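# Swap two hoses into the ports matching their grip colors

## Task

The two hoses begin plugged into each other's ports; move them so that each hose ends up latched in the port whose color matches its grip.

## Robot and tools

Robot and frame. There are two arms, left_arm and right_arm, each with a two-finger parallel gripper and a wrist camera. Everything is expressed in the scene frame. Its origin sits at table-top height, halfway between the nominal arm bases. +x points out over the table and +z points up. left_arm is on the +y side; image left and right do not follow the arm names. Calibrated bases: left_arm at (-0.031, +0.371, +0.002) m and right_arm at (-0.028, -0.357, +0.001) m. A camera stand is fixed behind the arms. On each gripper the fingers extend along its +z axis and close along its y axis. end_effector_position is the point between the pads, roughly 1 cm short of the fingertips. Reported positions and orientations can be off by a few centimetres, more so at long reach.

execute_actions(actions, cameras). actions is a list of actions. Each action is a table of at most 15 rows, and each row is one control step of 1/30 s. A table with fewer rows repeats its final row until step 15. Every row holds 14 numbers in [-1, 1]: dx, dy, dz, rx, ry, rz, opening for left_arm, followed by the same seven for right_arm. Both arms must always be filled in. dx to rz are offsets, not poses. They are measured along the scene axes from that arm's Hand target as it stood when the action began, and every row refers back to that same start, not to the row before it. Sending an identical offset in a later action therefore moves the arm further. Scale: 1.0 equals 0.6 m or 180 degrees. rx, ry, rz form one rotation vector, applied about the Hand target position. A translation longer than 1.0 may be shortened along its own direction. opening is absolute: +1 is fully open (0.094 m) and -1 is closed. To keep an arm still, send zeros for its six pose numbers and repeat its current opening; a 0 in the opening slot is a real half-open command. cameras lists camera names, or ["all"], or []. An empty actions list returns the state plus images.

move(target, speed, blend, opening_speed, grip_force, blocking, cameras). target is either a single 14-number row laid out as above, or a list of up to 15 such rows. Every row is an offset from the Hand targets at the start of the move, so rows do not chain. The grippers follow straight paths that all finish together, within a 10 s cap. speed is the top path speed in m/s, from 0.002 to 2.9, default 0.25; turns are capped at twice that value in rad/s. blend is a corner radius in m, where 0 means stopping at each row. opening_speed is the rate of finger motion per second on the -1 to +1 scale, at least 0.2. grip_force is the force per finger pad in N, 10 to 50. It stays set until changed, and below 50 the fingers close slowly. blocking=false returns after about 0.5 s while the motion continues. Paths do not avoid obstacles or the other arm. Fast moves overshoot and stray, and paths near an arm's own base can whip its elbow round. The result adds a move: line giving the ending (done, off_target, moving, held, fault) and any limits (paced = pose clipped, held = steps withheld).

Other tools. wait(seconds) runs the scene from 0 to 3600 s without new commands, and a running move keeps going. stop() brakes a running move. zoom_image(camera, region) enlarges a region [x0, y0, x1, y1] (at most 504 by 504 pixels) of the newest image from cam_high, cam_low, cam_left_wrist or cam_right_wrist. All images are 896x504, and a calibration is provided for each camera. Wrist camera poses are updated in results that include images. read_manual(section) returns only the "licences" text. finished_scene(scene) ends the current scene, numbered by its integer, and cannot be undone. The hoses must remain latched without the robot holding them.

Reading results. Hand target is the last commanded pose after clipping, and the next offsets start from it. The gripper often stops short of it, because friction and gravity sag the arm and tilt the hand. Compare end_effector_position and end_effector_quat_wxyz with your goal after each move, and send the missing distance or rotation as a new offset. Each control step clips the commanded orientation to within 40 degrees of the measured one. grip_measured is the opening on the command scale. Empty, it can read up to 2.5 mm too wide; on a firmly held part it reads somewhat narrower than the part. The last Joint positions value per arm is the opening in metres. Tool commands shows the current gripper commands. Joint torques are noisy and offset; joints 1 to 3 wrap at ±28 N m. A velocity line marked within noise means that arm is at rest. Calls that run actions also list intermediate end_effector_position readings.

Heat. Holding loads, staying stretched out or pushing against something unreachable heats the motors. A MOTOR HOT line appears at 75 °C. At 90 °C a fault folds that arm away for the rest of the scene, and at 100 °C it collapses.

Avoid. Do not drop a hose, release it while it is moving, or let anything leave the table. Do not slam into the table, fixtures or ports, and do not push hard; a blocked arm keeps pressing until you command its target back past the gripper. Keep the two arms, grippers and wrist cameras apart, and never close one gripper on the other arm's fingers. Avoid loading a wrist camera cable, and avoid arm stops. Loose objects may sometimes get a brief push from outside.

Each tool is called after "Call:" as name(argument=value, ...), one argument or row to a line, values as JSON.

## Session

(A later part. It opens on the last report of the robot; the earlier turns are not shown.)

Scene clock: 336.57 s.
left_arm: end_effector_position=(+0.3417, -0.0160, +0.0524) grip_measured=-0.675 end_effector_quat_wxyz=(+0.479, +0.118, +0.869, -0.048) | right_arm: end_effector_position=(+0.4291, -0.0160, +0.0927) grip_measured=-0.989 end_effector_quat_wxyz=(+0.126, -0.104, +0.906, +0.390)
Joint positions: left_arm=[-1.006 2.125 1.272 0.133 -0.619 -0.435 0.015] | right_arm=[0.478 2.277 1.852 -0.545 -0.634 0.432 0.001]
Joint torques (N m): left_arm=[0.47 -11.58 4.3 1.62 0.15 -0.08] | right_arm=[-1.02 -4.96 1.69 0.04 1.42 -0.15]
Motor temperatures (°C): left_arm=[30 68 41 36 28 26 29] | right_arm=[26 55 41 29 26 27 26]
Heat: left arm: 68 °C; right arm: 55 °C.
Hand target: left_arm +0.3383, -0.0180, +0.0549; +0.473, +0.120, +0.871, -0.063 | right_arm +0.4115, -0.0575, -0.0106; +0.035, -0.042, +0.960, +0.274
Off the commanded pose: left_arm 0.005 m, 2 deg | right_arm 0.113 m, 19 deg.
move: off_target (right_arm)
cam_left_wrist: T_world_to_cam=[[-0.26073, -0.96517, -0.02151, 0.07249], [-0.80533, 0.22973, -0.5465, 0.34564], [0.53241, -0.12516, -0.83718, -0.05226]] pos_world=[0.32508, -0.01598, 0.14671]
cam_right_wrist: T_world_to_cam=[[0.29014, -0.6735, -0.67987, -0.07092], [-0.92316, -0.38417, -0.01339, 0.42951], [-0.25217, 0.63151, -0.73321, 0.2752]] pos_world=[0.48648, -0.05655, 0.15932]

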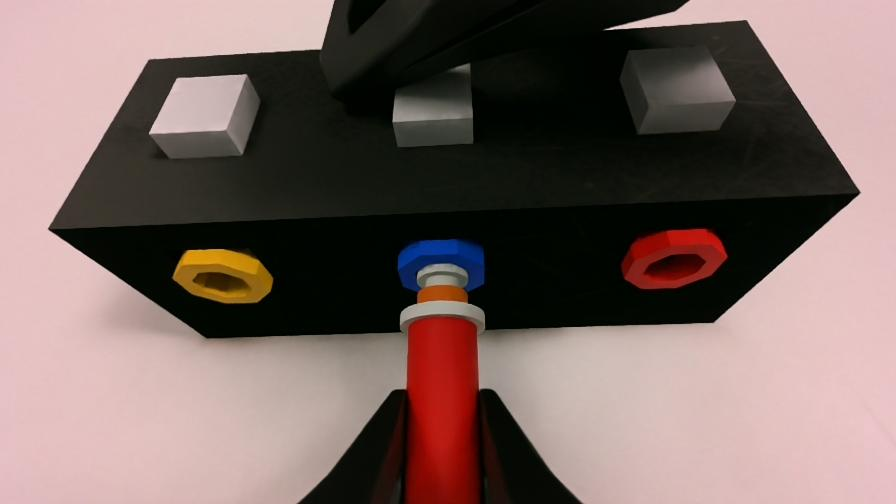

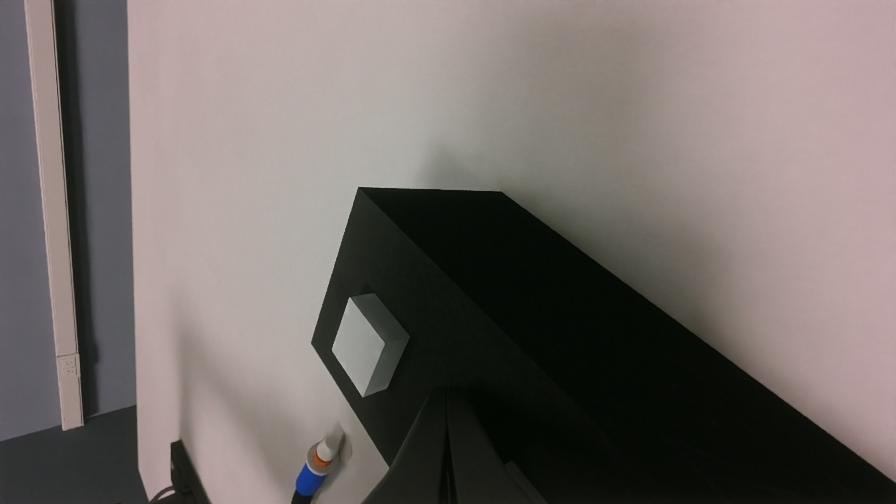

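Call:
move(
  target=[
    [-0.075,0.018,0.01,0,0,0,-0.9,0,-0.05,0.25,0,0,0,-1],
    [-0.095,-0.072,0.015,0,0,0,-0.9,-0.05,-0.3,0.33,0,0,0,-1],
  ],
  speed=0.2,
  cameras=["cam_left_wrist","cam_right_wrist","cam_high"],
)

Scene clock: 344.50 s.
left_arm: end_effector_position=(+0.2787, -0.0506, +0.0523) grip_measured=-0.675 end_effector_quat_wxyz=(+0.461, +0.134, +0.876, -0.048) | right_arm: end_effector_position=(+0.3881, -0.2402, +0.1715) grip_measured=-0.989 end_effector_quat_wxyz=(+0.027, -0.035, +0.963, +0.266)
Joint positions: left_arm=[-1.165 2.122 1.323 -0.04 -0.698 -0.573 0.015] | right_arm=[0.085 2.126 2.107 -1.474 -0.537 0.014 0.001]
Joint torques (N m): left_arm=[-0.21 -9.84 7.83 1.56 -0.41 -0.13] | right_arm=[0.1 -14.05 6.5 0.33 -0.41 -0.09]
Motor temperatures (°C): left_arm=[30 69 41 36 28 26 29] | right_arm=[26 55 41 29 27 27 26]
Heat: left arm: 69 °C; right arm: 55 °C.
Hand target: left_arm +0.2814, -0.0611, +0.0639; +0.473, +0.120, +0.871, -0.063 | right_arm +0.3815, -0.2376, +0.1873; +0.035, -0.042, +0.960, +0.274
Off the commanded pose: left_arm 0.016 m, 3 deg | right_arm 0.017 m, 2 deg.
move: off_target (left_arm, right_arm)
cam_left_wrist: T_world_to_cam=[[-0.28772, -0.95724, -0.03006, 0.031], [-0.81759, 0.26185, -0.51282, 0.3061], [0.49876, -0.12297, -0.85797, -0.0127]] pos_world=[0.26552, -0.05204, 0.14701]
cam_right_wrist: T_world_to_cam=[[0.08457, -0.85532, -0.51115, -0.14939], [-0.92265, -0.26093, 0.28397, 0.28501], [-0.37626, 0.4476, -0.81122, 0.48157]] pos_world=[0.45679, -0.26895, 0.23336]
Images, in order (width x height): cam_high 896x504, cam_left_wrist 896x504, cam_right_wrist 896x504.

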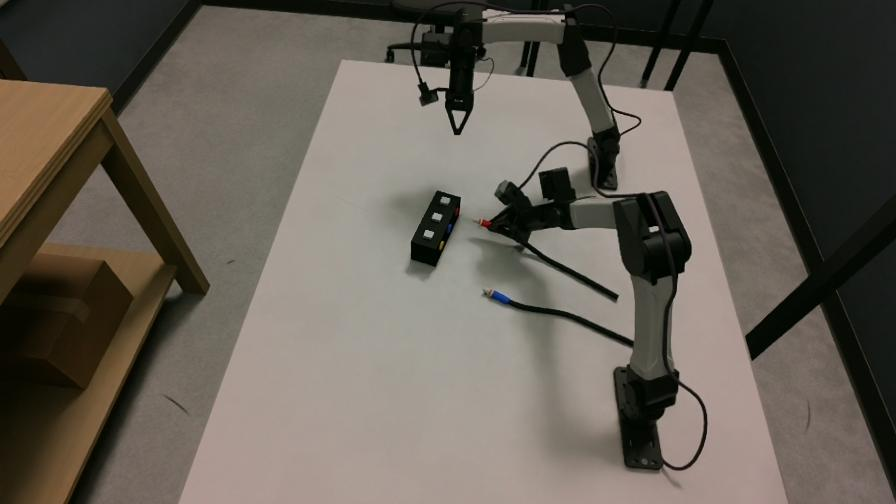

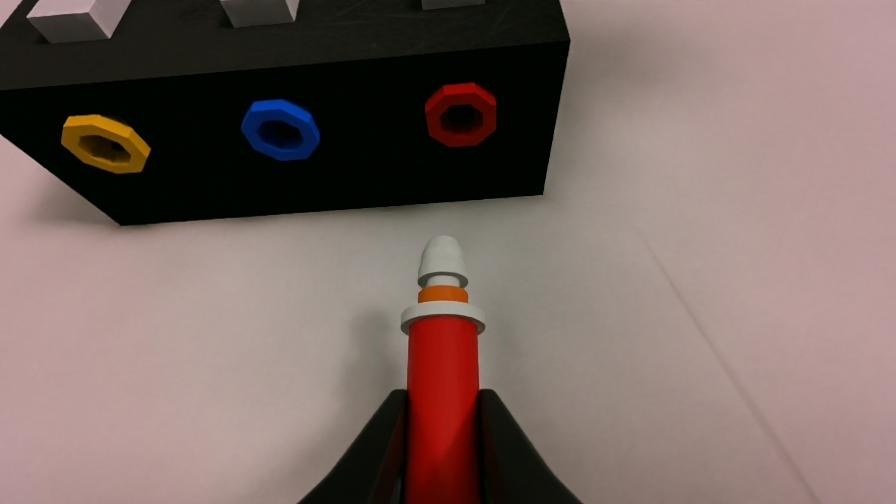

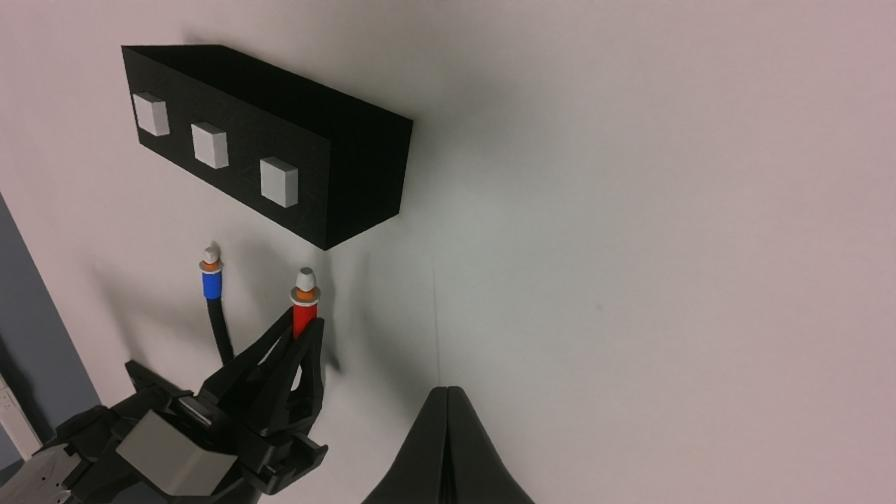

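Call:
move(
  target=[0.043,-0.02,0,0,0,0.012,-0.9,0,0,0,0,0,0,-1],
  speed=0.12,
  cameras=["cam_left_wrist","cam_right_wrist"],
)

Call:
zoom_image(
  camera="cam_right_wrist",
  region=[100, 30, 420, 330],
)

Scene clock: 359.40 s.
left_arm: end_effector_position=(+0.2982, -0.0675, +0.0514) grip_measured=-0.675 end_effector_quat_wxyz=(+0.461, +0.123, +0.878, -0.043) | right_arm: end_effector_position=(+0.3879, -0.2402, +0.1715) grip_measured=-0.989 end_effector_quat_wxyz=(+0.026, -0.035, +0.963, +0.267)
Joint positions: left_arm=[-1.145 2.209 1.467 -0.099 -0.699 -0.578 0.015] | right_arm=[0.085 2.126 2.107 -1.475 -0.537 0.013 0.001]
Joint torques (N m): left_arm=[1.1 -10.63 8.08 1.53 -0.43 -0.14] | right_arm=[0.12 -14.08 6.45 0.34 -0.41 -0.1]
Motor temperatures (°C): left_arm=[30 64 43 36 28 26 29] | right_arm=[26 61 41 28 26 27 26]
Heat: left arm: 64 °C; right arm: 61 °C.
Hand target: left_arm +0.3070, -0.0733, +0.0639; +0.474, +0.103, +0.873, -0.054 | right_arm +0.3815, -0.2376, +0.1873; +0.035, -0.042, +0.960, +0.274
Off the commanded pose: left_arm 0.016 m, 3 deg | right_arm 0.017 m, 2 deg.
move: off_target (left_arm)
cam_left_wrist: T_world_to_cam=[[-0.26458, -0.96394, -0.02869, 0.01298], [-0.82418, 0.24147, -0.51228, 0.32658], [0.50073, -0.11189, -0.85834, -0.025]] pos_world=[0.28511, -0.06915, 0.14621]
cam_right_wrist: T_world_to_cam=[[0.08496, -0.85514, -0.51138, -0.14936], [-0.92236, -0.26163, 0.28427, 0.28446], [-0.37689, 0.44753, -0.81097, 0.48165]] pos_world=[0.45659, -0.26886, 0.23336]

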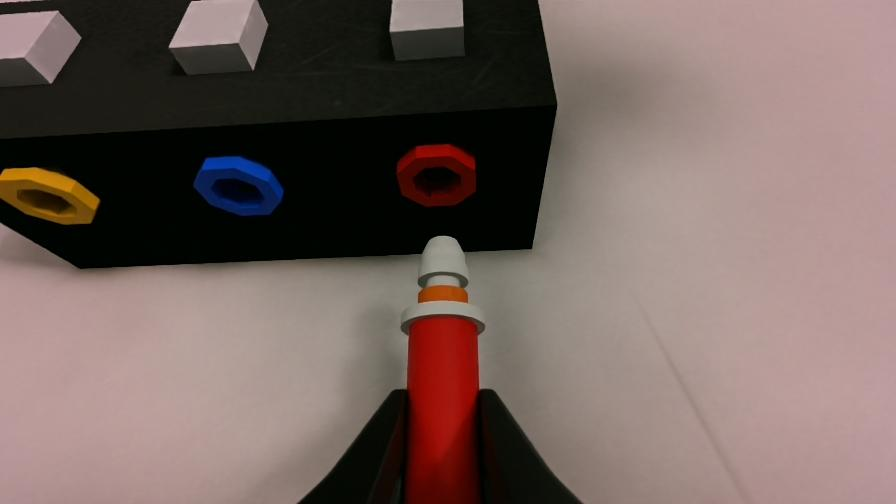

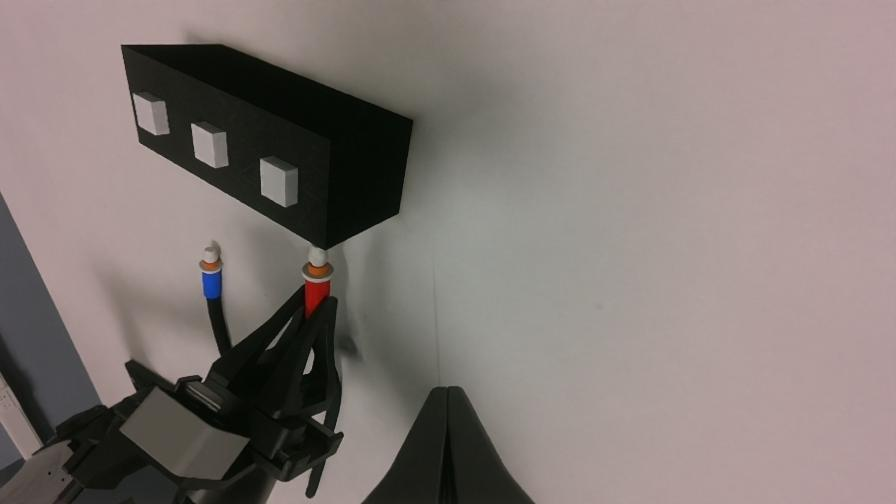

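Scaled by 1.575.

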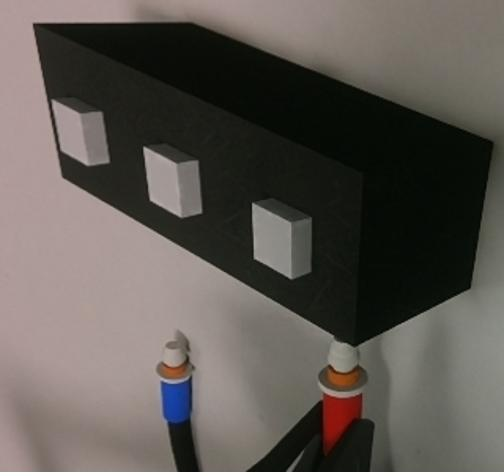

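Call:
move(
  target=[0.032,-0.007,0,0,0,0,-0.9,0,0,0,0,0,0,-1],
  speed=0.1,
  cameras=["cam_left_wrist","cam_right_wrist"],
)

Scene clock: 367.23 s.
left_arm: end_effector_position=(+0.3187, -0.0708, +0.0544) grip_measured=-0.675 end_effector_quat_wxyz=(+0.466, +0.108, +0.877, -0.044) | right_arm: end_effector_position=(+0.3879, -0.2402, +0.1715) grip_measured=-0.989 end_effector_quat_wxyz=(+0.026, -0.035, +0.963, +0.267)
Joint positions: left_arm=[-1.112 2.249 1.535 -0.105 -0.694 -0.572 0.015] | right_arm=[0.085 2.126 2.107 -1.475 -0.537 0.013 0.001]
Joint torques (N m): left_arm=[1.18 -10.86 8.05 1.58 -0.21 0.11] | right_arm=[0.1 -14.06 6.5 0.34 -0.41 -0.1]
Motor temperatures (°C): left_arm=[30 67 43 36 28 26 29] | right_arm=[26 63 42 28 26 27 26]
Heat: left arm: 67 °C; right arm: 63 °C.
Hand target: left_arm +0.3263, -0.0774, +0.0640; +0.474, +0.103, +0.873, -0.054 | right_arm +0.3815, -0.2376, +0.1873; +0.035, -0.042, +0.960, +0.274
Off the commanded pose: left_arm 0.014 m, 2 deg | right_arm 0.017 m, 2 deg.
move: off_target (left_arm)
cam_left_wrist: T_world_to_cam=[[-0.2398, -0.97072, -0.01405, 0.00622], [-0.82577, 0.21156, -0.52282, 0.34479], [0.51048, -0.11377, -0.85233, -0.03666]] pos_world=[0.30493, -0.07108, 0.14911]
cam_right_wrist: T_world_to_cam=[[0.08496, -0.85514, -0.51138, -0.14936], [-0.92236, -0.26163, 0.28427, 0.28446], [-0.37689, 0.44753, -0.81097, 0.48165]] pos_world=[0.45659, -0.26886, 0.23336]

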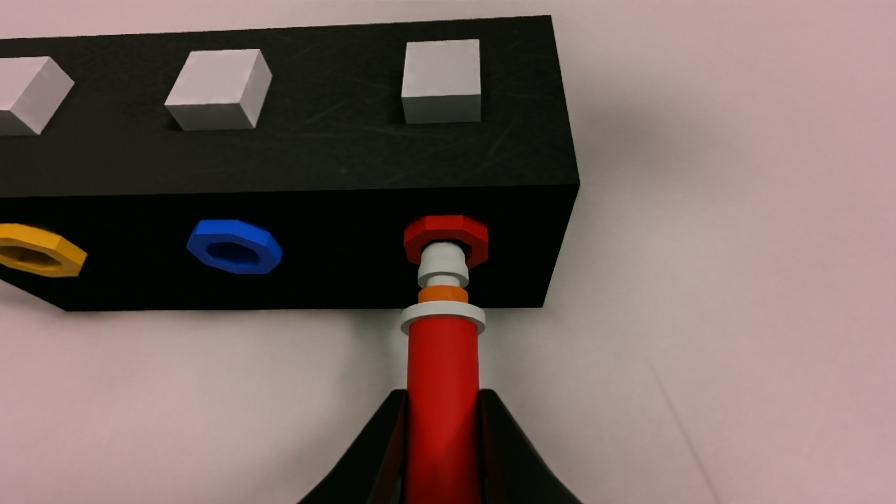

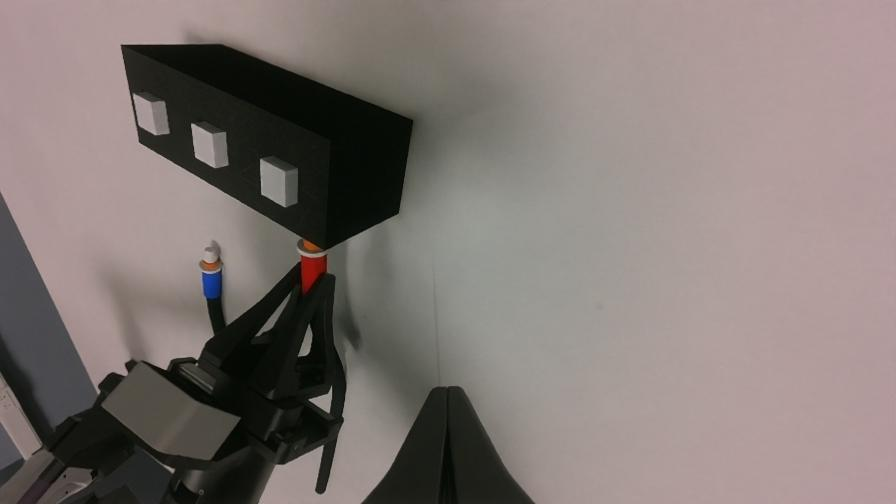

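Call:
move(
  target=[0.06,-0.018,-0.009,0,0,0,-0.9,0,0,0,0,0,0,-1],
  speed=0.1,
  cameras=["cam_left_wrist","cam_right_wrist"],
)

Scene clock: 373.60 s.
left_arm: end_effector_position=(+0.3301, -0.0715, +0.0552) grip_measured=-0.675 end_effector_quat_wxyz=(+0.456, +0.127, +0.881, -0.009) | right_arm: end_effector_position=(+0.3879, -0.2402, +0.1715) grip_measured=-0.989 end_effector_quat_wxyz=(+0.026, -0.035, +0.963, +0.267)
Joint positions: left_arm=[-1.097 2.295 1.649 -0.226 -0.704 -0.533 0.015] | right_arm=[0.085 2.126 2.107 -1.475 -0.537 0.013 0.001]
Joint torques (N m): left_arm=[4.97 -8.24 9.06 2.5 0.31 0.23] | right_arm=[0.12 -14.06 6.49 0.34 -0.41 -0.1]
Motor temperatures (°C): left_arm=[30 68 44 36 28 26 29] | right_arm=[26 65 42 28 26 27 26]
Heat: left arm: 68 °C; right arm: 65 °C.
Hand target: left_arm +0.3622, -0.0883, +0.0585; +0.474, +0.103, +0.873, -0.054 | right_arm +0.3815, -0.2376, +0.1873; +0.035, -0.042, +0.960, +0.274
Off the commanded pose: left_arm 0.036 m, 6 deg | right_arm 0.017 m, 2 deg.
move: off_target (left_arm)
cam_left_wrist: T_world_to_cam=[[-0.2407, -0.96639, -0.0903, 0.01306], [-0.83201, 0.25335, -0.49353, 0.35813], [0.49982, -0.04366, -0.86503, -0.0326]] pos_world=[0.3174, -0.07953, 0.14972]
cam_right_wrist: T_world_to_cam=[[0.08496, -0.85514, -0.51138, -0.14936], [-0.92236, -0.26163, 0.28427, 0.28446], [-0.37689, 0.44753, -0.81097, 0.48165]] pos_world=[0.45659, -0.26886, 0.23336]

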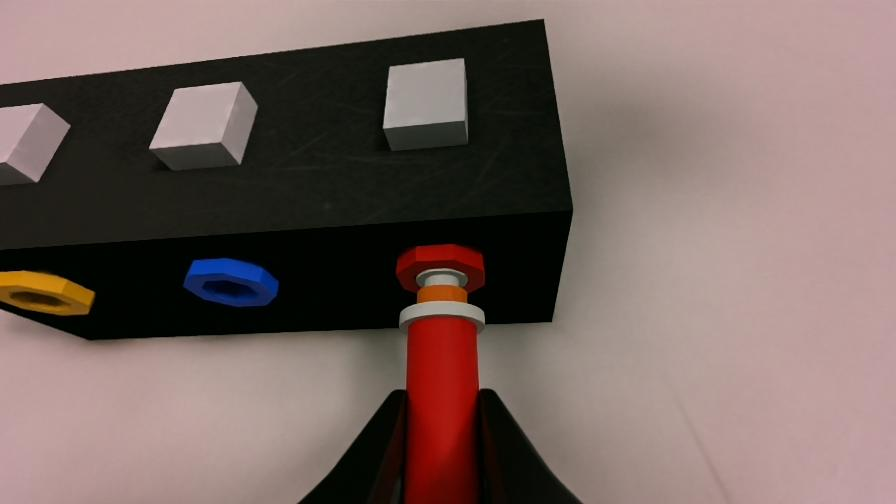

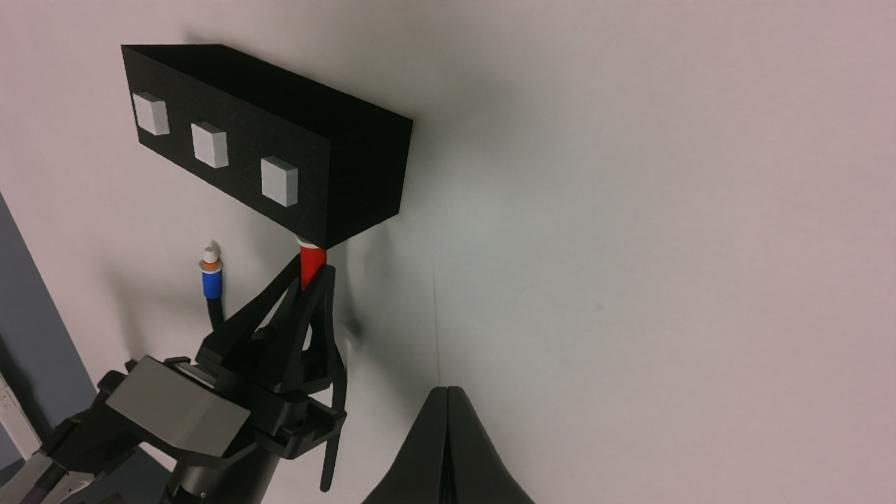

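Call:
move(
  target=[0.045,-0.022,-0.002,0,0,-0.025,-0.9,0,0,0,0,0,0,-1],
  speed=0.1,
  cameras=["cam_left_wrist","cam_right_wrist"],
)

Scene clock: 380.70 s.
left_arm: end_effector_position=(+0.3397, -0.0726, +0.0558) grip_measured=-0.675 end_effector_quat_wxyz=(+0.444, +0.164, +0.881, +0.009) | right_arm: end_effector_position=(+0.3879, -0.2402, +0.1715) grip_measured=-0.989 end_effector_quat_wxyz=(+0.026, -0.035, +0.963, +0.267)
Joint positions: left_arm=[-1.076 2.317 1.709 -0.277 -0.674 -0.448 0.015] | right_arm=[0.085 2.126 2.107 -1.475 -0.537 0.013 0.001]
Joint torques (N m): left_arm=[7.35 -7.39 9.65 3.15 0.95 0.37] | right_arm=[0.13 -14.05 6.49 0.33 -0.42 -0.1]
Motor temperatures (°C): left_arm=[30 66 45 39 28 26 29] | right_arm=[26 67 42 28 26 27 26]
Heat: left arm: 66 °C; right arm: 67 °C.
Hand target: left_arm +0.3892, -0.1015, +0.0572; +0.472, +0.138, +0.868, -0.072 | right_arm +0.3815, -0.2376, +0.1873; +0.035, -0.042, +0.960, +0.274
Off the commanded pose: left_arm 0.057 m, 10 deg | right_arm 0.017 m, 2 deg.
move: off_target (left_arm)
cam_left_wrist: T_world_to_cam=[[-0.28913, -0.94519, -0.1517, 0.03578], [-0.82531, 0.32642, -0.46078, 0.36793], [0.48504, -0.00803, -0.87445, -0.02883]] pos_world=[0.32799, -0.08651, 0.14975]
cam_right_wrist: T_world_to_cam=[[0.08496, -0.85514, -0.51138, -0.14936], [-0.92236, -0.26163, 0.28427, 0.28446], [-0.37689, 0.44753, -0.81097, 0.48165]] pos_world=[0.45659, -0.26886, 0.23336]

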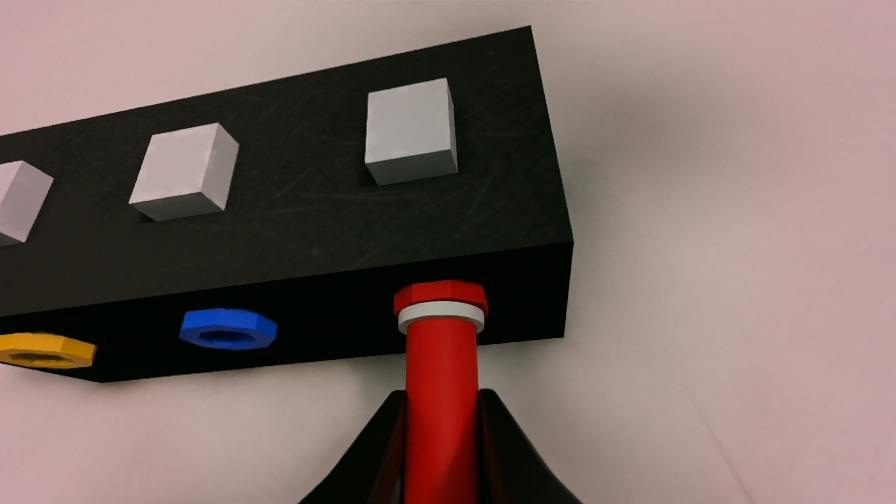

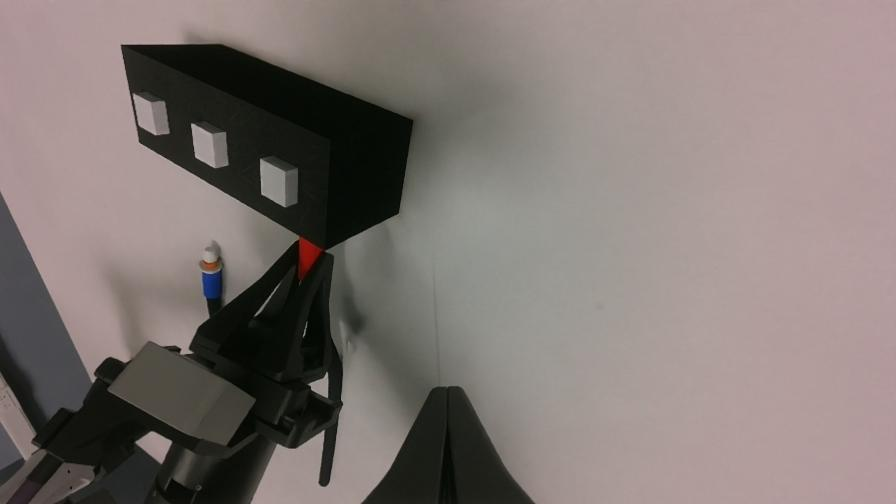

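Call:
move(
  target=[-0.112,0.056,0,0,0,0.016,-0.9,-0.22,-0.1,-0.05,0,0,0,-1],
  speed=0.2,
  cameras=["cam_left_wrist"],
)

Scene clock: 385.03 s.
left_arm: end_effector_position=(+0.3336, -0.0744, +0.0543) grip_measured=-0.675 end_effector_quat_wxyz=(+0.484, +0.115, +0.865, -0.067) | right_arm: end_effector_position=(+0.2487, -0.2979, +0.1536) grip_measured=-0.989 end_effector_quat_wxyz=(+0.019, -0.037, +0.962, +0.269)
Joint positions: left_arm=[-1.084 2.26 1.502 0.033 -0.661 -0.502 0.015] | right_arm=[-0.096 1.597 1.347 -1.371 -0.544 -0.207 0.001]
Joint torques (N m): left_arm=[-0.81 -14.32 3.38 1.16 -0.26 -0.23] | right_arm=[-0.66 -8.36 4.97 0.48 -0.43 -0.12]
Motor temperatures (°C): left_arm=[31 66 45 40 28 26 29] | right_arm=[26 67 42 28 26 27 26]
Heat: left arm: 66 °C; right arm: 67 °C.
Hand target: left_arm +0.3221, -0.0678, +0.0573; +0.473, +0.116, +0.871, -0.060 | right_arm +0.2495, -0.2975, +0.1573; +0.036, -0.042, +0.960, +0.274
Off the commanded pose: left_arm 0.014 m, 2 deg | right_arm 0.004 m, 2 deg.
move: off_target (left_arm)
cam_left_wrist: T_world_to_cam=[[-0.27189, -0.96225, 0.0126, 0.01605], [-0.79854, 0.21829, -0.56097, 0.35121], [0.53704, -0.16259, -0.82774, -0.05861]] pos_world=[0.31629, -0.07075, 0.1483]

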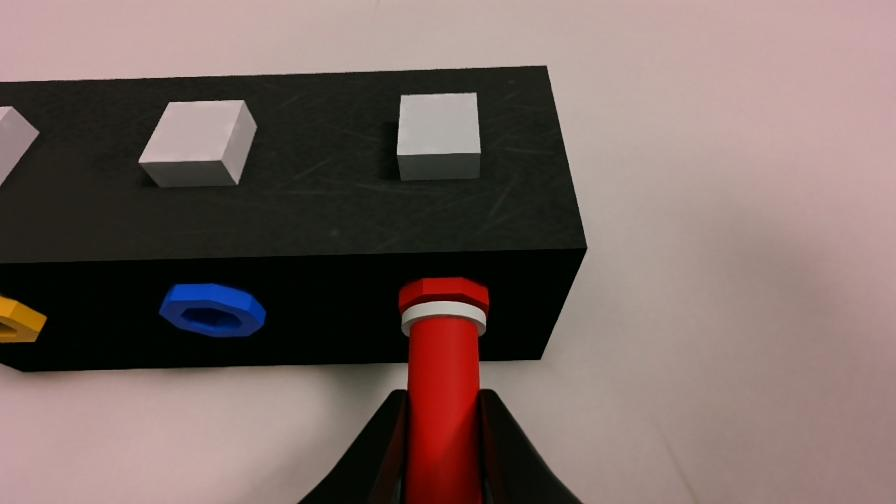

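Call:
move(
  target=[
    [0.018,-0.01,0,0,0,0,0.28,0,0,0,0,0,0,-1],
    [-0.02,0.003,0.17,0,0,0,0.28,0,0,0,0,0,0,-1],
    [-0.15,0.297,0.06,0,0,-0.005,0.28,0,0,0,0,0,0,-1],
  ],
  speed=0.25,
  blend=[0,0.02,0],
  cameras=["cam_left_wrist","cam_high"],
)

Scene clock: 391.80 s.
left_arm: end_effector_position=(+0.2300, +0.1112, +0.0849) grip_measured=+0.278 end_effector_quat_wxyz=(+0.464, +0.127, +0.875, -0.051) | right_arm: end_effector_position=(+0.2487, -0.2979, +0.1536) grip_measured=-0.989 end_effector_quat_wxyz=(+0.019, -0.038, +0.962, +0.269)
Joint positions: left_arm=[-1.085 1.473 0.633 0.053 -0.648 -0.51 0.06] | right_arm=[-0.096 1.597 1.347 -1.371 -0.544 -0.207 0.001]
Joint torques (N m): left_arm=[1.18 -6.9 4.55 1.75 -0.12 0.11] | right_arm=[-0.66 -8.36 4.96 0.47 -0.42 -0.12]
Motor temperatures (°C): left_arm=[31 70 45 38 28 26 29] | right_arm=[26 63 41 28 26 27 26]
Heat: left arm: 70 °C; right arm: 63 °C.
Hand target: left_arm +0.2321, +0.1104, +0.0933; +0.473, +0.122, +0.870, -0.064 | right_arm +0.2495, -0.2975, +0.1573; +0.035, -0.042, +0.960, +0.274
Off the commanded pose: left_arm 0.009 m, 2 deg | right_arm 0.004 m, 2 deg.
move: done
cam_left_wrist: T_world_to_cam=[[-0.27786, -0.96042, -0.0198, 0.17014], [-0.81829, 0.24743, -0.51883, 0.24291], [0.50319, -0.12796, -0.85465, 0.05887]] pos_world=[0.21643, 0.11083, 0.17971]
Images, in order (width x height): cam_high 896x504, cam_left_wrist 896x504.

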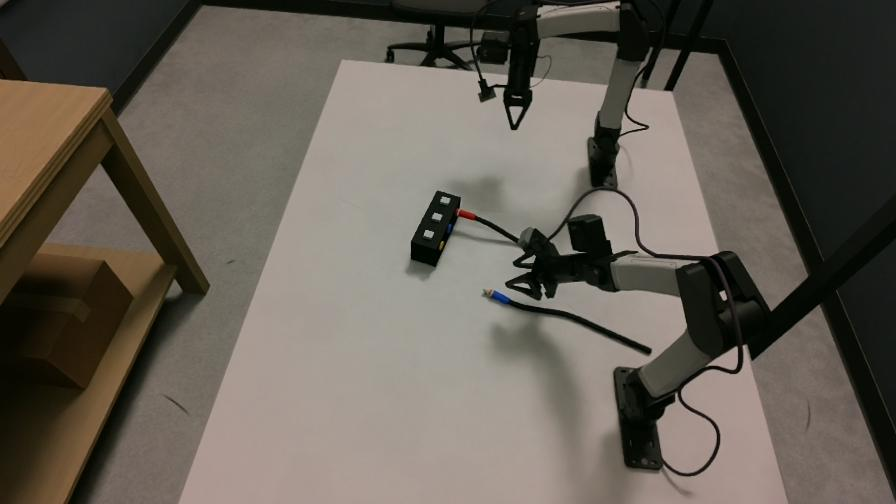

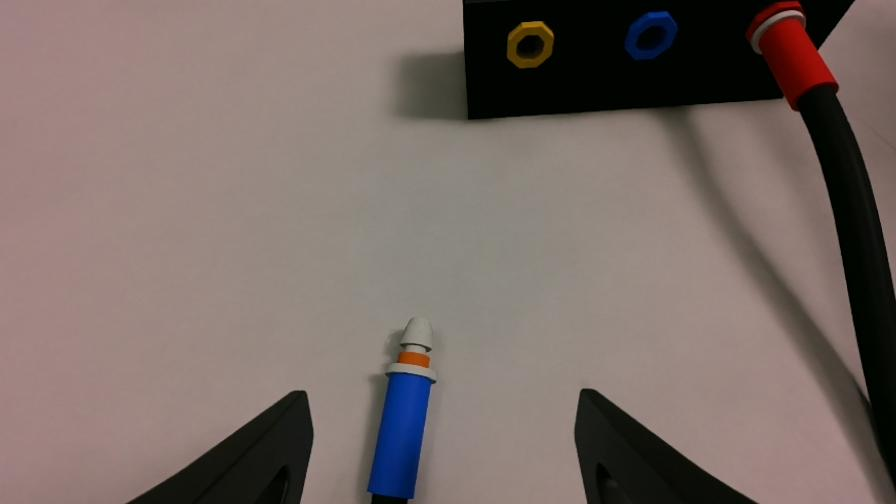

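Call:
move(
  target=[
    [0.03,0.0195,-0.133,0,0,-0.047,0.28,0,0,0,0,0,0,-1],
    [0.03,0.0195,-0.133,0,0,-0.047,-0.9,0,0,0,0,0,0,-1],
  ],
  speed=0.15,
  opening_speed=2,
  cameras=["cam_left_wrist"],
)

Scene clock: 399.00 s.
left_arm: end_effector_position=(+0.2504, +0.1200, +0.0163) grip_measured=-0.675 end_effector_quat_wxyz=(+0.468, +0.182, +0.859, -0.099) | right_arm: end_effector_position=(+0.2487, -0.2979, +0.1536) grip_measured=-0.989 end_effector_quat_wxyz=(+0.019, -0.038, +0.962, +0.269)
Joint positions: left_arm=[-0.928 1.73 0.416 0.68 -0.414 -0.287 0.015] | right_arm=[-0.096 1.597 1.347 -1.371 -0.544 -0.207 0.001]
Joint torques (N m): left_arm=[1.18 -4.98 2.96 1.91 0.04 0.12] | right_arm=[-0.68 -8.34 4.94 0.48 -0.43 -0.12]
Motor temperatures (°C): left_arm=[30 66 44 38 28 26 29] | right_arm=[26 60 41 28 26 27 26]
Heat: left arm: 66 °C; right arm: 60 °C.
Hand target: left_arm +0.2501, +0.1221, +0.0135; +0.467, +0.186, +0.859, -0.099 | right_arm +0.2495, -0.2975, +0.1573; +0.035, -0.042, +0.960, +0.274
Off the commanded pose: left_arm 0.004 m, 1 deg | right_arm 0.004 m, 2 deg.
move: done
cam_left_wrist: T_world_to_cam=[[-0.41377, -0.91034, 0.00821, 0.21038], [-0.76641, 0.34346, -0.54281, 0.19779], [0.49133, -0.23089, -0.83981, 0.00604]] pos_world=[0.23567, 0.12498, 0.1107]

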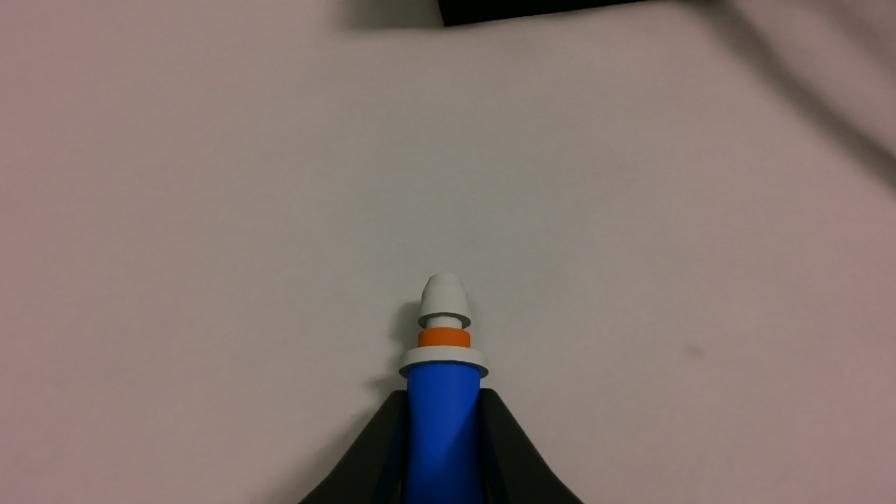

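Call:
move(
  target=[
    [0,-0.02,0.14,0,0,0.02,-0.9,0,0,0,0,0,0,-1],
    [0.085,-0.22,0.0925,0,0,0.058,-0.9,0,0,0,0,0,0,-1],
  ],
  speed=0.22,
  blend=[0.03,0],
  cameras=["cam_left_wrist","cam_high"],
)

Scene clock: 406.67 s.
left_arm: end_effector_position=(+0.2960, +0.0002, +0.0552) grip_measured=-0.675 end_effector_quat_wxyz=(+0.460, +0.122, +0.879, -0.042) | right_arm: end_effector_position=(+0.2487, -0.2979, +0.1536) grip_measured=-0.989 end_effector_quat_wxyz=(+0.019, -0.038, +0.962, +0.269)
Joint positions: left_arm=[-1.076 2.003 1.143 0.053 -0.652 -0.517 0.015] | right_arm=[-0.096 1.597 1.347 -1.371 -0.544 -0.207 0.001]
Joint torques (N m): left_arm=[-0.08 -9.11 7.75 1.6 -0.4 -0.13] | right_arm=[-0.65 -8.38 4.97 0.48 -0.42 -0.12]
Motor temperatures (°C): left_arm=[30 62 43 38 28 26 29] | right_arm=[26 58 40 27 26 27 26]
Heat: left arm: 62 °C; right arm: 58 °C.
Hand target: left_arm +0.3010, -0.0100, +0.0690; +0.474, +0.107, +0.872, -0.056 | right_arm +0.2495, -0.2975, +0.1573; +0.035, -0.042, +0.960, +0.274
Off the commanded pose: left_arm 0.018 m, 3 deg | right_arm 0.004 m, 2 deg.
move: off_target (left_arm)
cam_left_wrist: T_world_to_cam=[[-0.26232, -0.96452, -0.02991, 0.07722], [-0.82669, 0.2406, -0.50862, 0.3109], [0.49777, -0.10869, -0.86047, -0.01212]] pos_world=[0.28331, -0.00164, 0.15001]
Images, in order (width x height): cam_high 896x504, cam_left_wrist 896x504.

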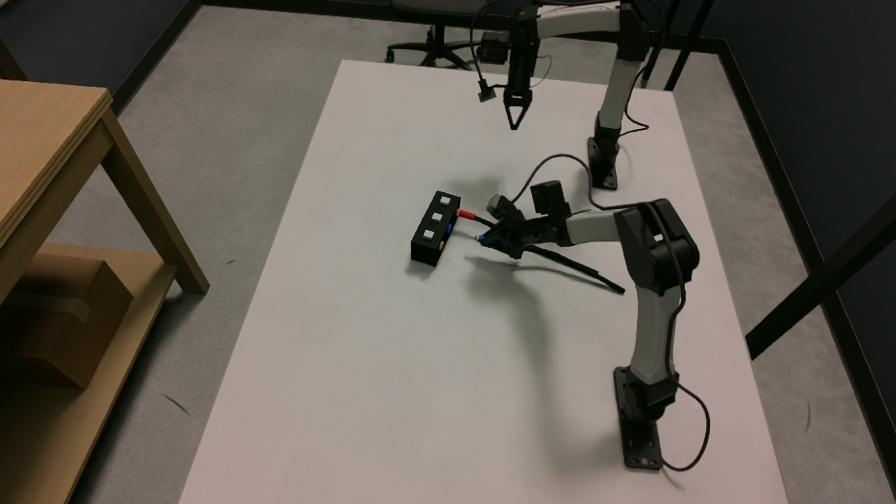

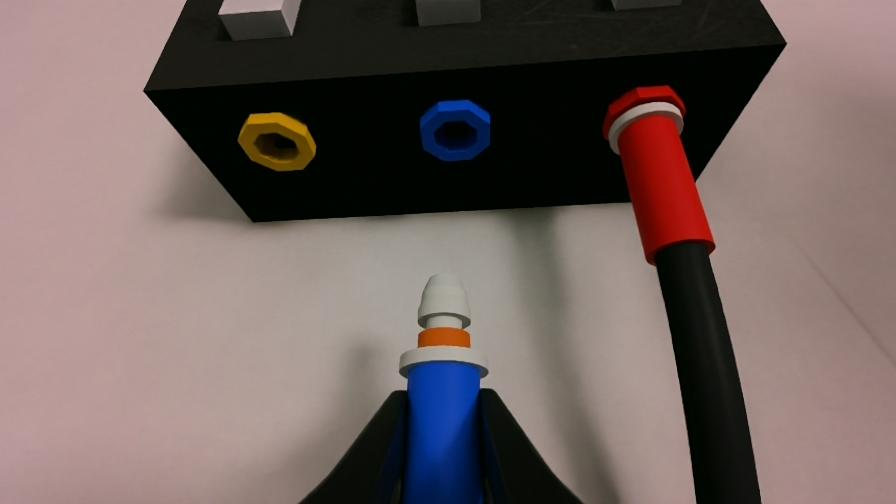

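Call:
move(
  target=[0.057,-0.016,0,0,0,0.011,-0.9,0,0,0,0,0,0,-1],
  speed=0.12,
  cameras=["cam_left_wrist"],
)

Scene clock: 415.77 s.
left_arm: end_effector_position=(+0.3281, -0.0109, +0.0566) grip_measured=-0.675 end_effector_quat_wxyz=(+0.463, +0.101, +0.880, -0.036) | right_arm: end_effector_position=(+0.2487, -0.2979, +0.1536) grip_measured=-0.989 end_effector_quat_wxyz=(+0.019, -0.038, +0.962, +0.269)
Joint positions: left_arm=[-1.032 2.094 1.287 0.011 -0.652 -0.518 0.015] | right_arm=[-0.096 1.597 1.347 -1.371 -0.544 -0.207 0.001]
Joint torques (N m): left_arm=[0.69 -9.83 7.94 1.62 -0.25 0.03] | right_arm=[-0.66 -8.38 4.96 0.48 -0.43 -0.12]
Motor temperatures (°C): left_arm=[30 63 44 37 28 26 29] | right_arm=[26 56 40 27 26 27 26]
Heat: left arm: 63 °C; right arm: 56 °C.
Hand target: left_arm +0.3352, -0.0196, +0.0691; +0.475, +0.092, +0.874, -0.048 | right_arm +0.2495, -0.2975, +0.1573; +0.035, -0.042, +0.960, +0.274
Off the commanded pose: left_arm 0.017 m, 2 deg | right_arm 0.004 m, 2 deg.
move: off_target (left_arm)
cam_left_wrist: T_world_to_cam=[[-0.21908, -0.97546, -0.02193, 0.06015], [-0.83368, 0.19882, -0.51521, 0.34302], [0.50693, -0.09459, -0.85678, -0.03109]] pos_world=[0.31491, -0.01247, 0.15141]

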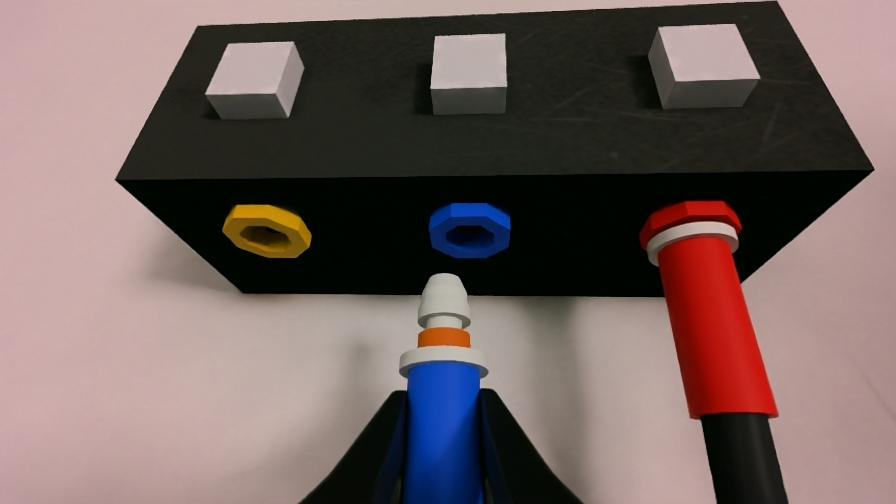

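Call:
move(
  target=[0.0,-0.013,0,0,0,-0.008,-0.9,0,0,0,0,0,0,-1],
  speed=0.12,
  cameras=["cam_left_wrist"],
)

Scene clock: 420.63 s.
left_arm: end_effector_position=(+0.3295, -0.0151, +0.0561) grip_measured=-0.675 end_effector_quat_wxyz=(+0.463, +0.106, +0.879, -0.037) | right_arm: end_effector_position=(+0.2487, -0.2979, +0.1536) grip_measured=-0.989 end_effector_quat_wxyz=(+0.019, -0.038, +0.962, +0.269)
Joint positions: left_arm=[-1.032 2.106 1.303 0.01 -0.645 -0.509 0.015] | right_arm=[-0.096 1.597 1.347 -1.371 -0.544 -0.207 0.001]
Joint torques (N m): left_arm=[0.32 -9.88 8.01 1.69 -0.17 0.1] | right_arm=[-0.64 -8.35 4.93 0.48 -0.43 -0.12]
Motor temperatures (°C): left_arm=[30 62 44 37 28 26 29] | right_arm=[26 55 40 27 26 27 26]
Heat: left arm: 62 °C; right arm: 55 °C.
Hand target: left_arm +0.3352, -0.0273, +0.0689; +0.474, +0.103, +0.873, -0.054 | right_arm +0.2495, -0.2975, +0.1573; +0.035, -0.042, +0.960, +0.274
Off the commanded pose: left_arm 0.019 m, 2 deg | right_arm 0.004 m, 2 deg.
move: off_target (left_arm)
cam_left_wrist: T_world_to_cam=[[-0.22882, -0.97318, -0.02359, 0.05974], [-0.83212, 0.20811, -0.51406, 0.34429], [0.50519, -0.09799, -0.85743, -0.03217]] pos_world=[0.31641, -0.01666, 0.15081]

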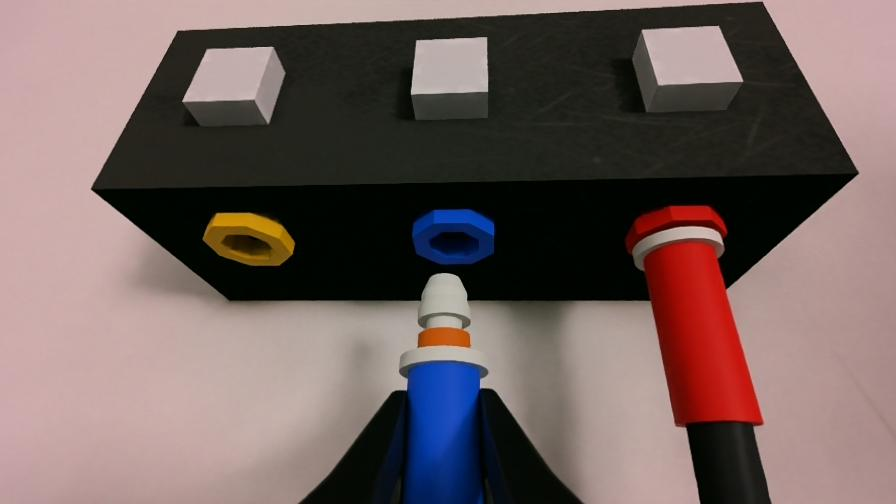

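Call:
move(
  target=[
    [0.018,-0.014,-0.003,0,0,0,-0.9,0,0,0,0,0,0,-1],
    [0.085,-0.03,-0.008,0,0,-0.005,-0.9,0,0,0,0,0,0,-1],
  ],
  speed=0.1,
  cameras=["cam_left_wrist"],
)

Scene clock: 425.70 s.
left_arm: end_effector_position=(+0.3438, -0.0335, +0.0273) grip_measured=-0.675 end_effector_quat_wxyz=(+0.416, +0.157, +0.895, -0.025) | right_arm: end_effector_position=(+0.2487, -0.2979, +0.1536) grip_measured=-0.989 end_effector_quat_wxyz=(+0.019, -0.038, +0.962, +0.269)
Joint positions: left_arm=[-1 2.23 1.465 -0.103 -0.546 -0.438 0.015] | right_arm=[-0.096 1.597 1.347 -1.371 -0.544 -0.207 0.001]
Joint torques (N m): left_arm=[4.67 -11.07 9.74 2.45 -0.55 0.12] | right_arm=[-0.65 -8.36 4.97 0.48 -0.43 -0.12]
Motor temperatures (°C): left_arm=[30 62 44 37 28 26 29] | right_arm=[26 54 40 27 26 27 26]
Heat: left arm: 62 °C; right arm: 54 °C.
Hand target: left_arm +0.3862, -0.0454, +0.0641; +0.474, +0.110, +0.872, -0.057 | right_arm +0.2495, -0.2975, +0.1573; +0.035, -0.042, +0.960, +0.274
Off the commanded pose: left_arm 0.057 m, 10 deg | right_arm 0.004 m, 2 deg.
move: off_target (left_arm)
cam_left_wrist: T_world_to_cam=[[-0.30944, -0.94793, -0.07541, 0.07444], [-0.85391, 0.31189, -0.4166, 0.35365], [0.41843, -0.06452, -0.90596, -0.03356]] pos_world=[0.33907, -0.04191, 0.12254]

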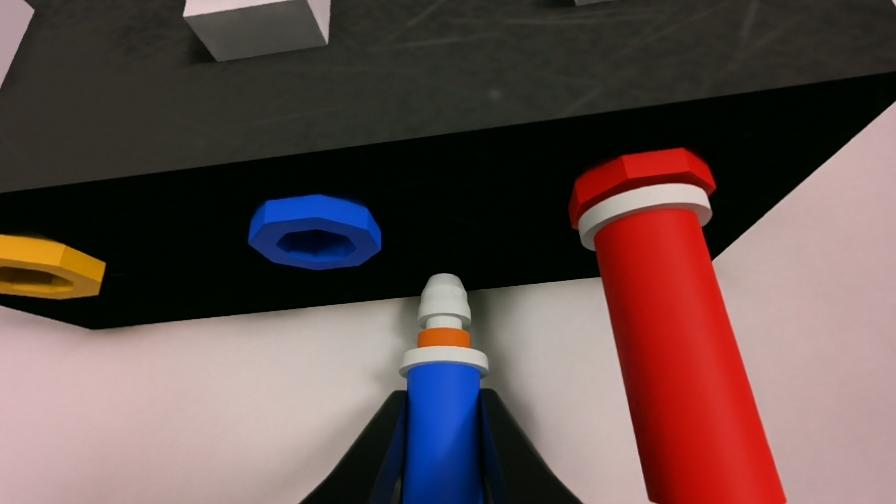

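Call:
move(
  target=[
    [-0.11,0.028,0,0,0,0.003,-0.9,0,0,0,0,0,0,-1],
    [-0.098,0.03,0.033,0,0,0.003,-0.9,0,0,0,0,0,0,-1],
  ],
  speed=0.12,
  cameras=["cam_left_wrist"],
)

Scene clock: 431.27 s.
left_arm: end_effector_position=(+0.3178, -0.0198, +0.0487) grip_measured=-0.675 end_effector_quat_wxyz=(+0.450, +0.126, +0.884, -0.030) | right_arm: end_effector_position=(+0.2487, -0.2979, +0.1536) grip_measured=-0.989 end_effector_quat_wxyz=(+0.019, -0.038, +0.962, +0.269)
Joint positions: left_arm=[-1.054 2.113 1.308 -0.028 -0.639 -0.505 0.015] | right_arm=[-0.096 1.597 1.347 -1.371 -0.544 -0.207 0.001]
Joint torques (N m): left_arm=[1.18 -13.85 7.42 1.56 -0.3 0.01] | right_arm=[-0.64 -8.39 4.94 0.48 -0.42 -0.12]
Motor temperatures (°C): left_arm=[30 64 44 37 28 26 29] | right_arm=[26 53 40 27 26 27 26]
Heat: left arm: 64 °C; right arm: 53 °C.
Hand target: left_arm +0.3274, -0.0273, +0.0839; +0.474, +0.106, +0.872, -0.055 | right_arm +0.2495, -0.2975, +0.1573; +0.035, -0.042, +0.960, +0.274
Off the commanded pose: left_arm 0.037 m, 5 deg | right_arm 0.004 m, 2 deg.
move: off_target (left_arm)
cam_left_wrist: T_world_to_cam=[[-0.25775, -0.96485, -0.05126, 0.06292], [-0.83719, 0.2495, -0.48669, 0.33289], [0.48237, -0.08253, -0.87207, -0.0248]] pos_world=[0.30687, -0.0244, 0.14362]

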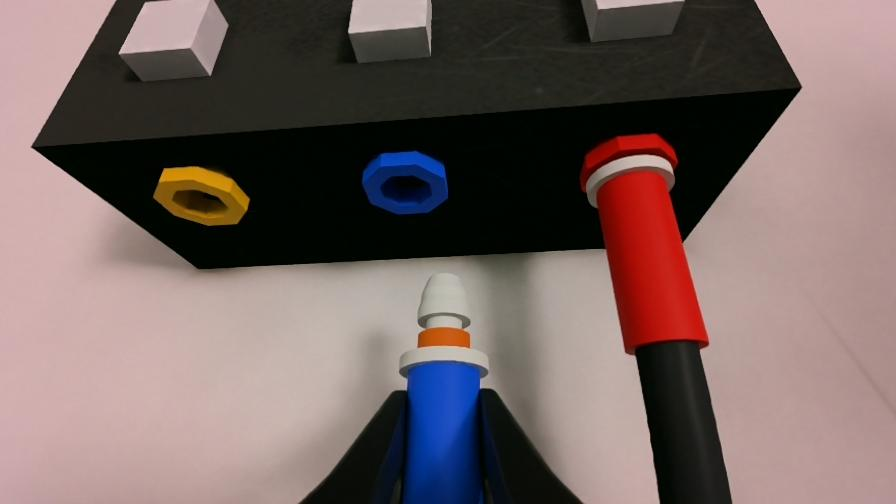

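Call:
move(
  target=[
    [-0.02,0.01,0.06,0,0,0.01,-0.9,0,0,0,0,0,0,-1],
    [0.013,-0.002,-0.026,0,0,0.01,-0.9,0,0,0,0,0,0,-1],
  ],
  speed=0.12,
  cameras=["cam_left_wrist"],
)

Scene clock: 441.13 s.
left_arm: end_effector_position=(+0.3279, -0.0228, +0.0565) grip_measured=-0.675 end_effector_quat_wxyz=(+0.463, +0.100, +0.880, -0.033) | right_arm: end_effector_position=(+0.2487, -0.2979, +0.1536) grip_measured=-0.989 end_effector_quat_wxyz=(+0.019, -0.038, +0.962, +0.269)
Joint positions: left_arm=[-1.048 2.13 1.35 -0.031 -0.667 -0.536 0.015] | right_arm=[-0.096 1.597 1.347 -1.371 -0.544 -0.207 0.001]
Joint torques (N m): left_arm=[1.2 -10.82 6.43 1.77 -0.18 0.11] | right_arm=[-0.66 -8.35 4.98 0.48 -0.43 -0.12]
Motor temperatures (°C): left_arm=[30 68 44 37 28 26 30] | right_arm=[26 52 39 27 26 27 26]
Heat: left arm: 68 °C; right arm: 52 °C.
Hand target: left_arm +0.3352, -0.0286, +0.0684; +0.475, +0.092, +0.874, -0.048 | right_arm +0.2495, -0.2975, +0.1573; +0.035, -0.042, +0.960, +0.274
Off the commanded pose: left_arm 0.015 m, 2 deg | right_arm 0.004 m, 2 deg.
move: off_target (left_arm)
cam_left_wrist: T_world_to_cam=[[-0.2145, -0.9764, -0.02534, 0.04721], [-0.83541, 0.19685, -0.51317, 0.3456], [0.50605, -0.0889, -0.85791, -0.03175]] pos_world=[0.31491, -0.02476, 0.15131]

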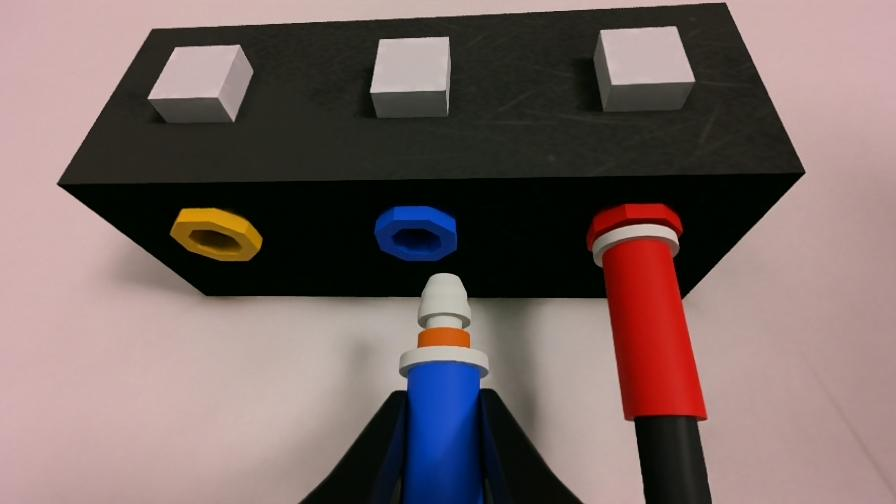

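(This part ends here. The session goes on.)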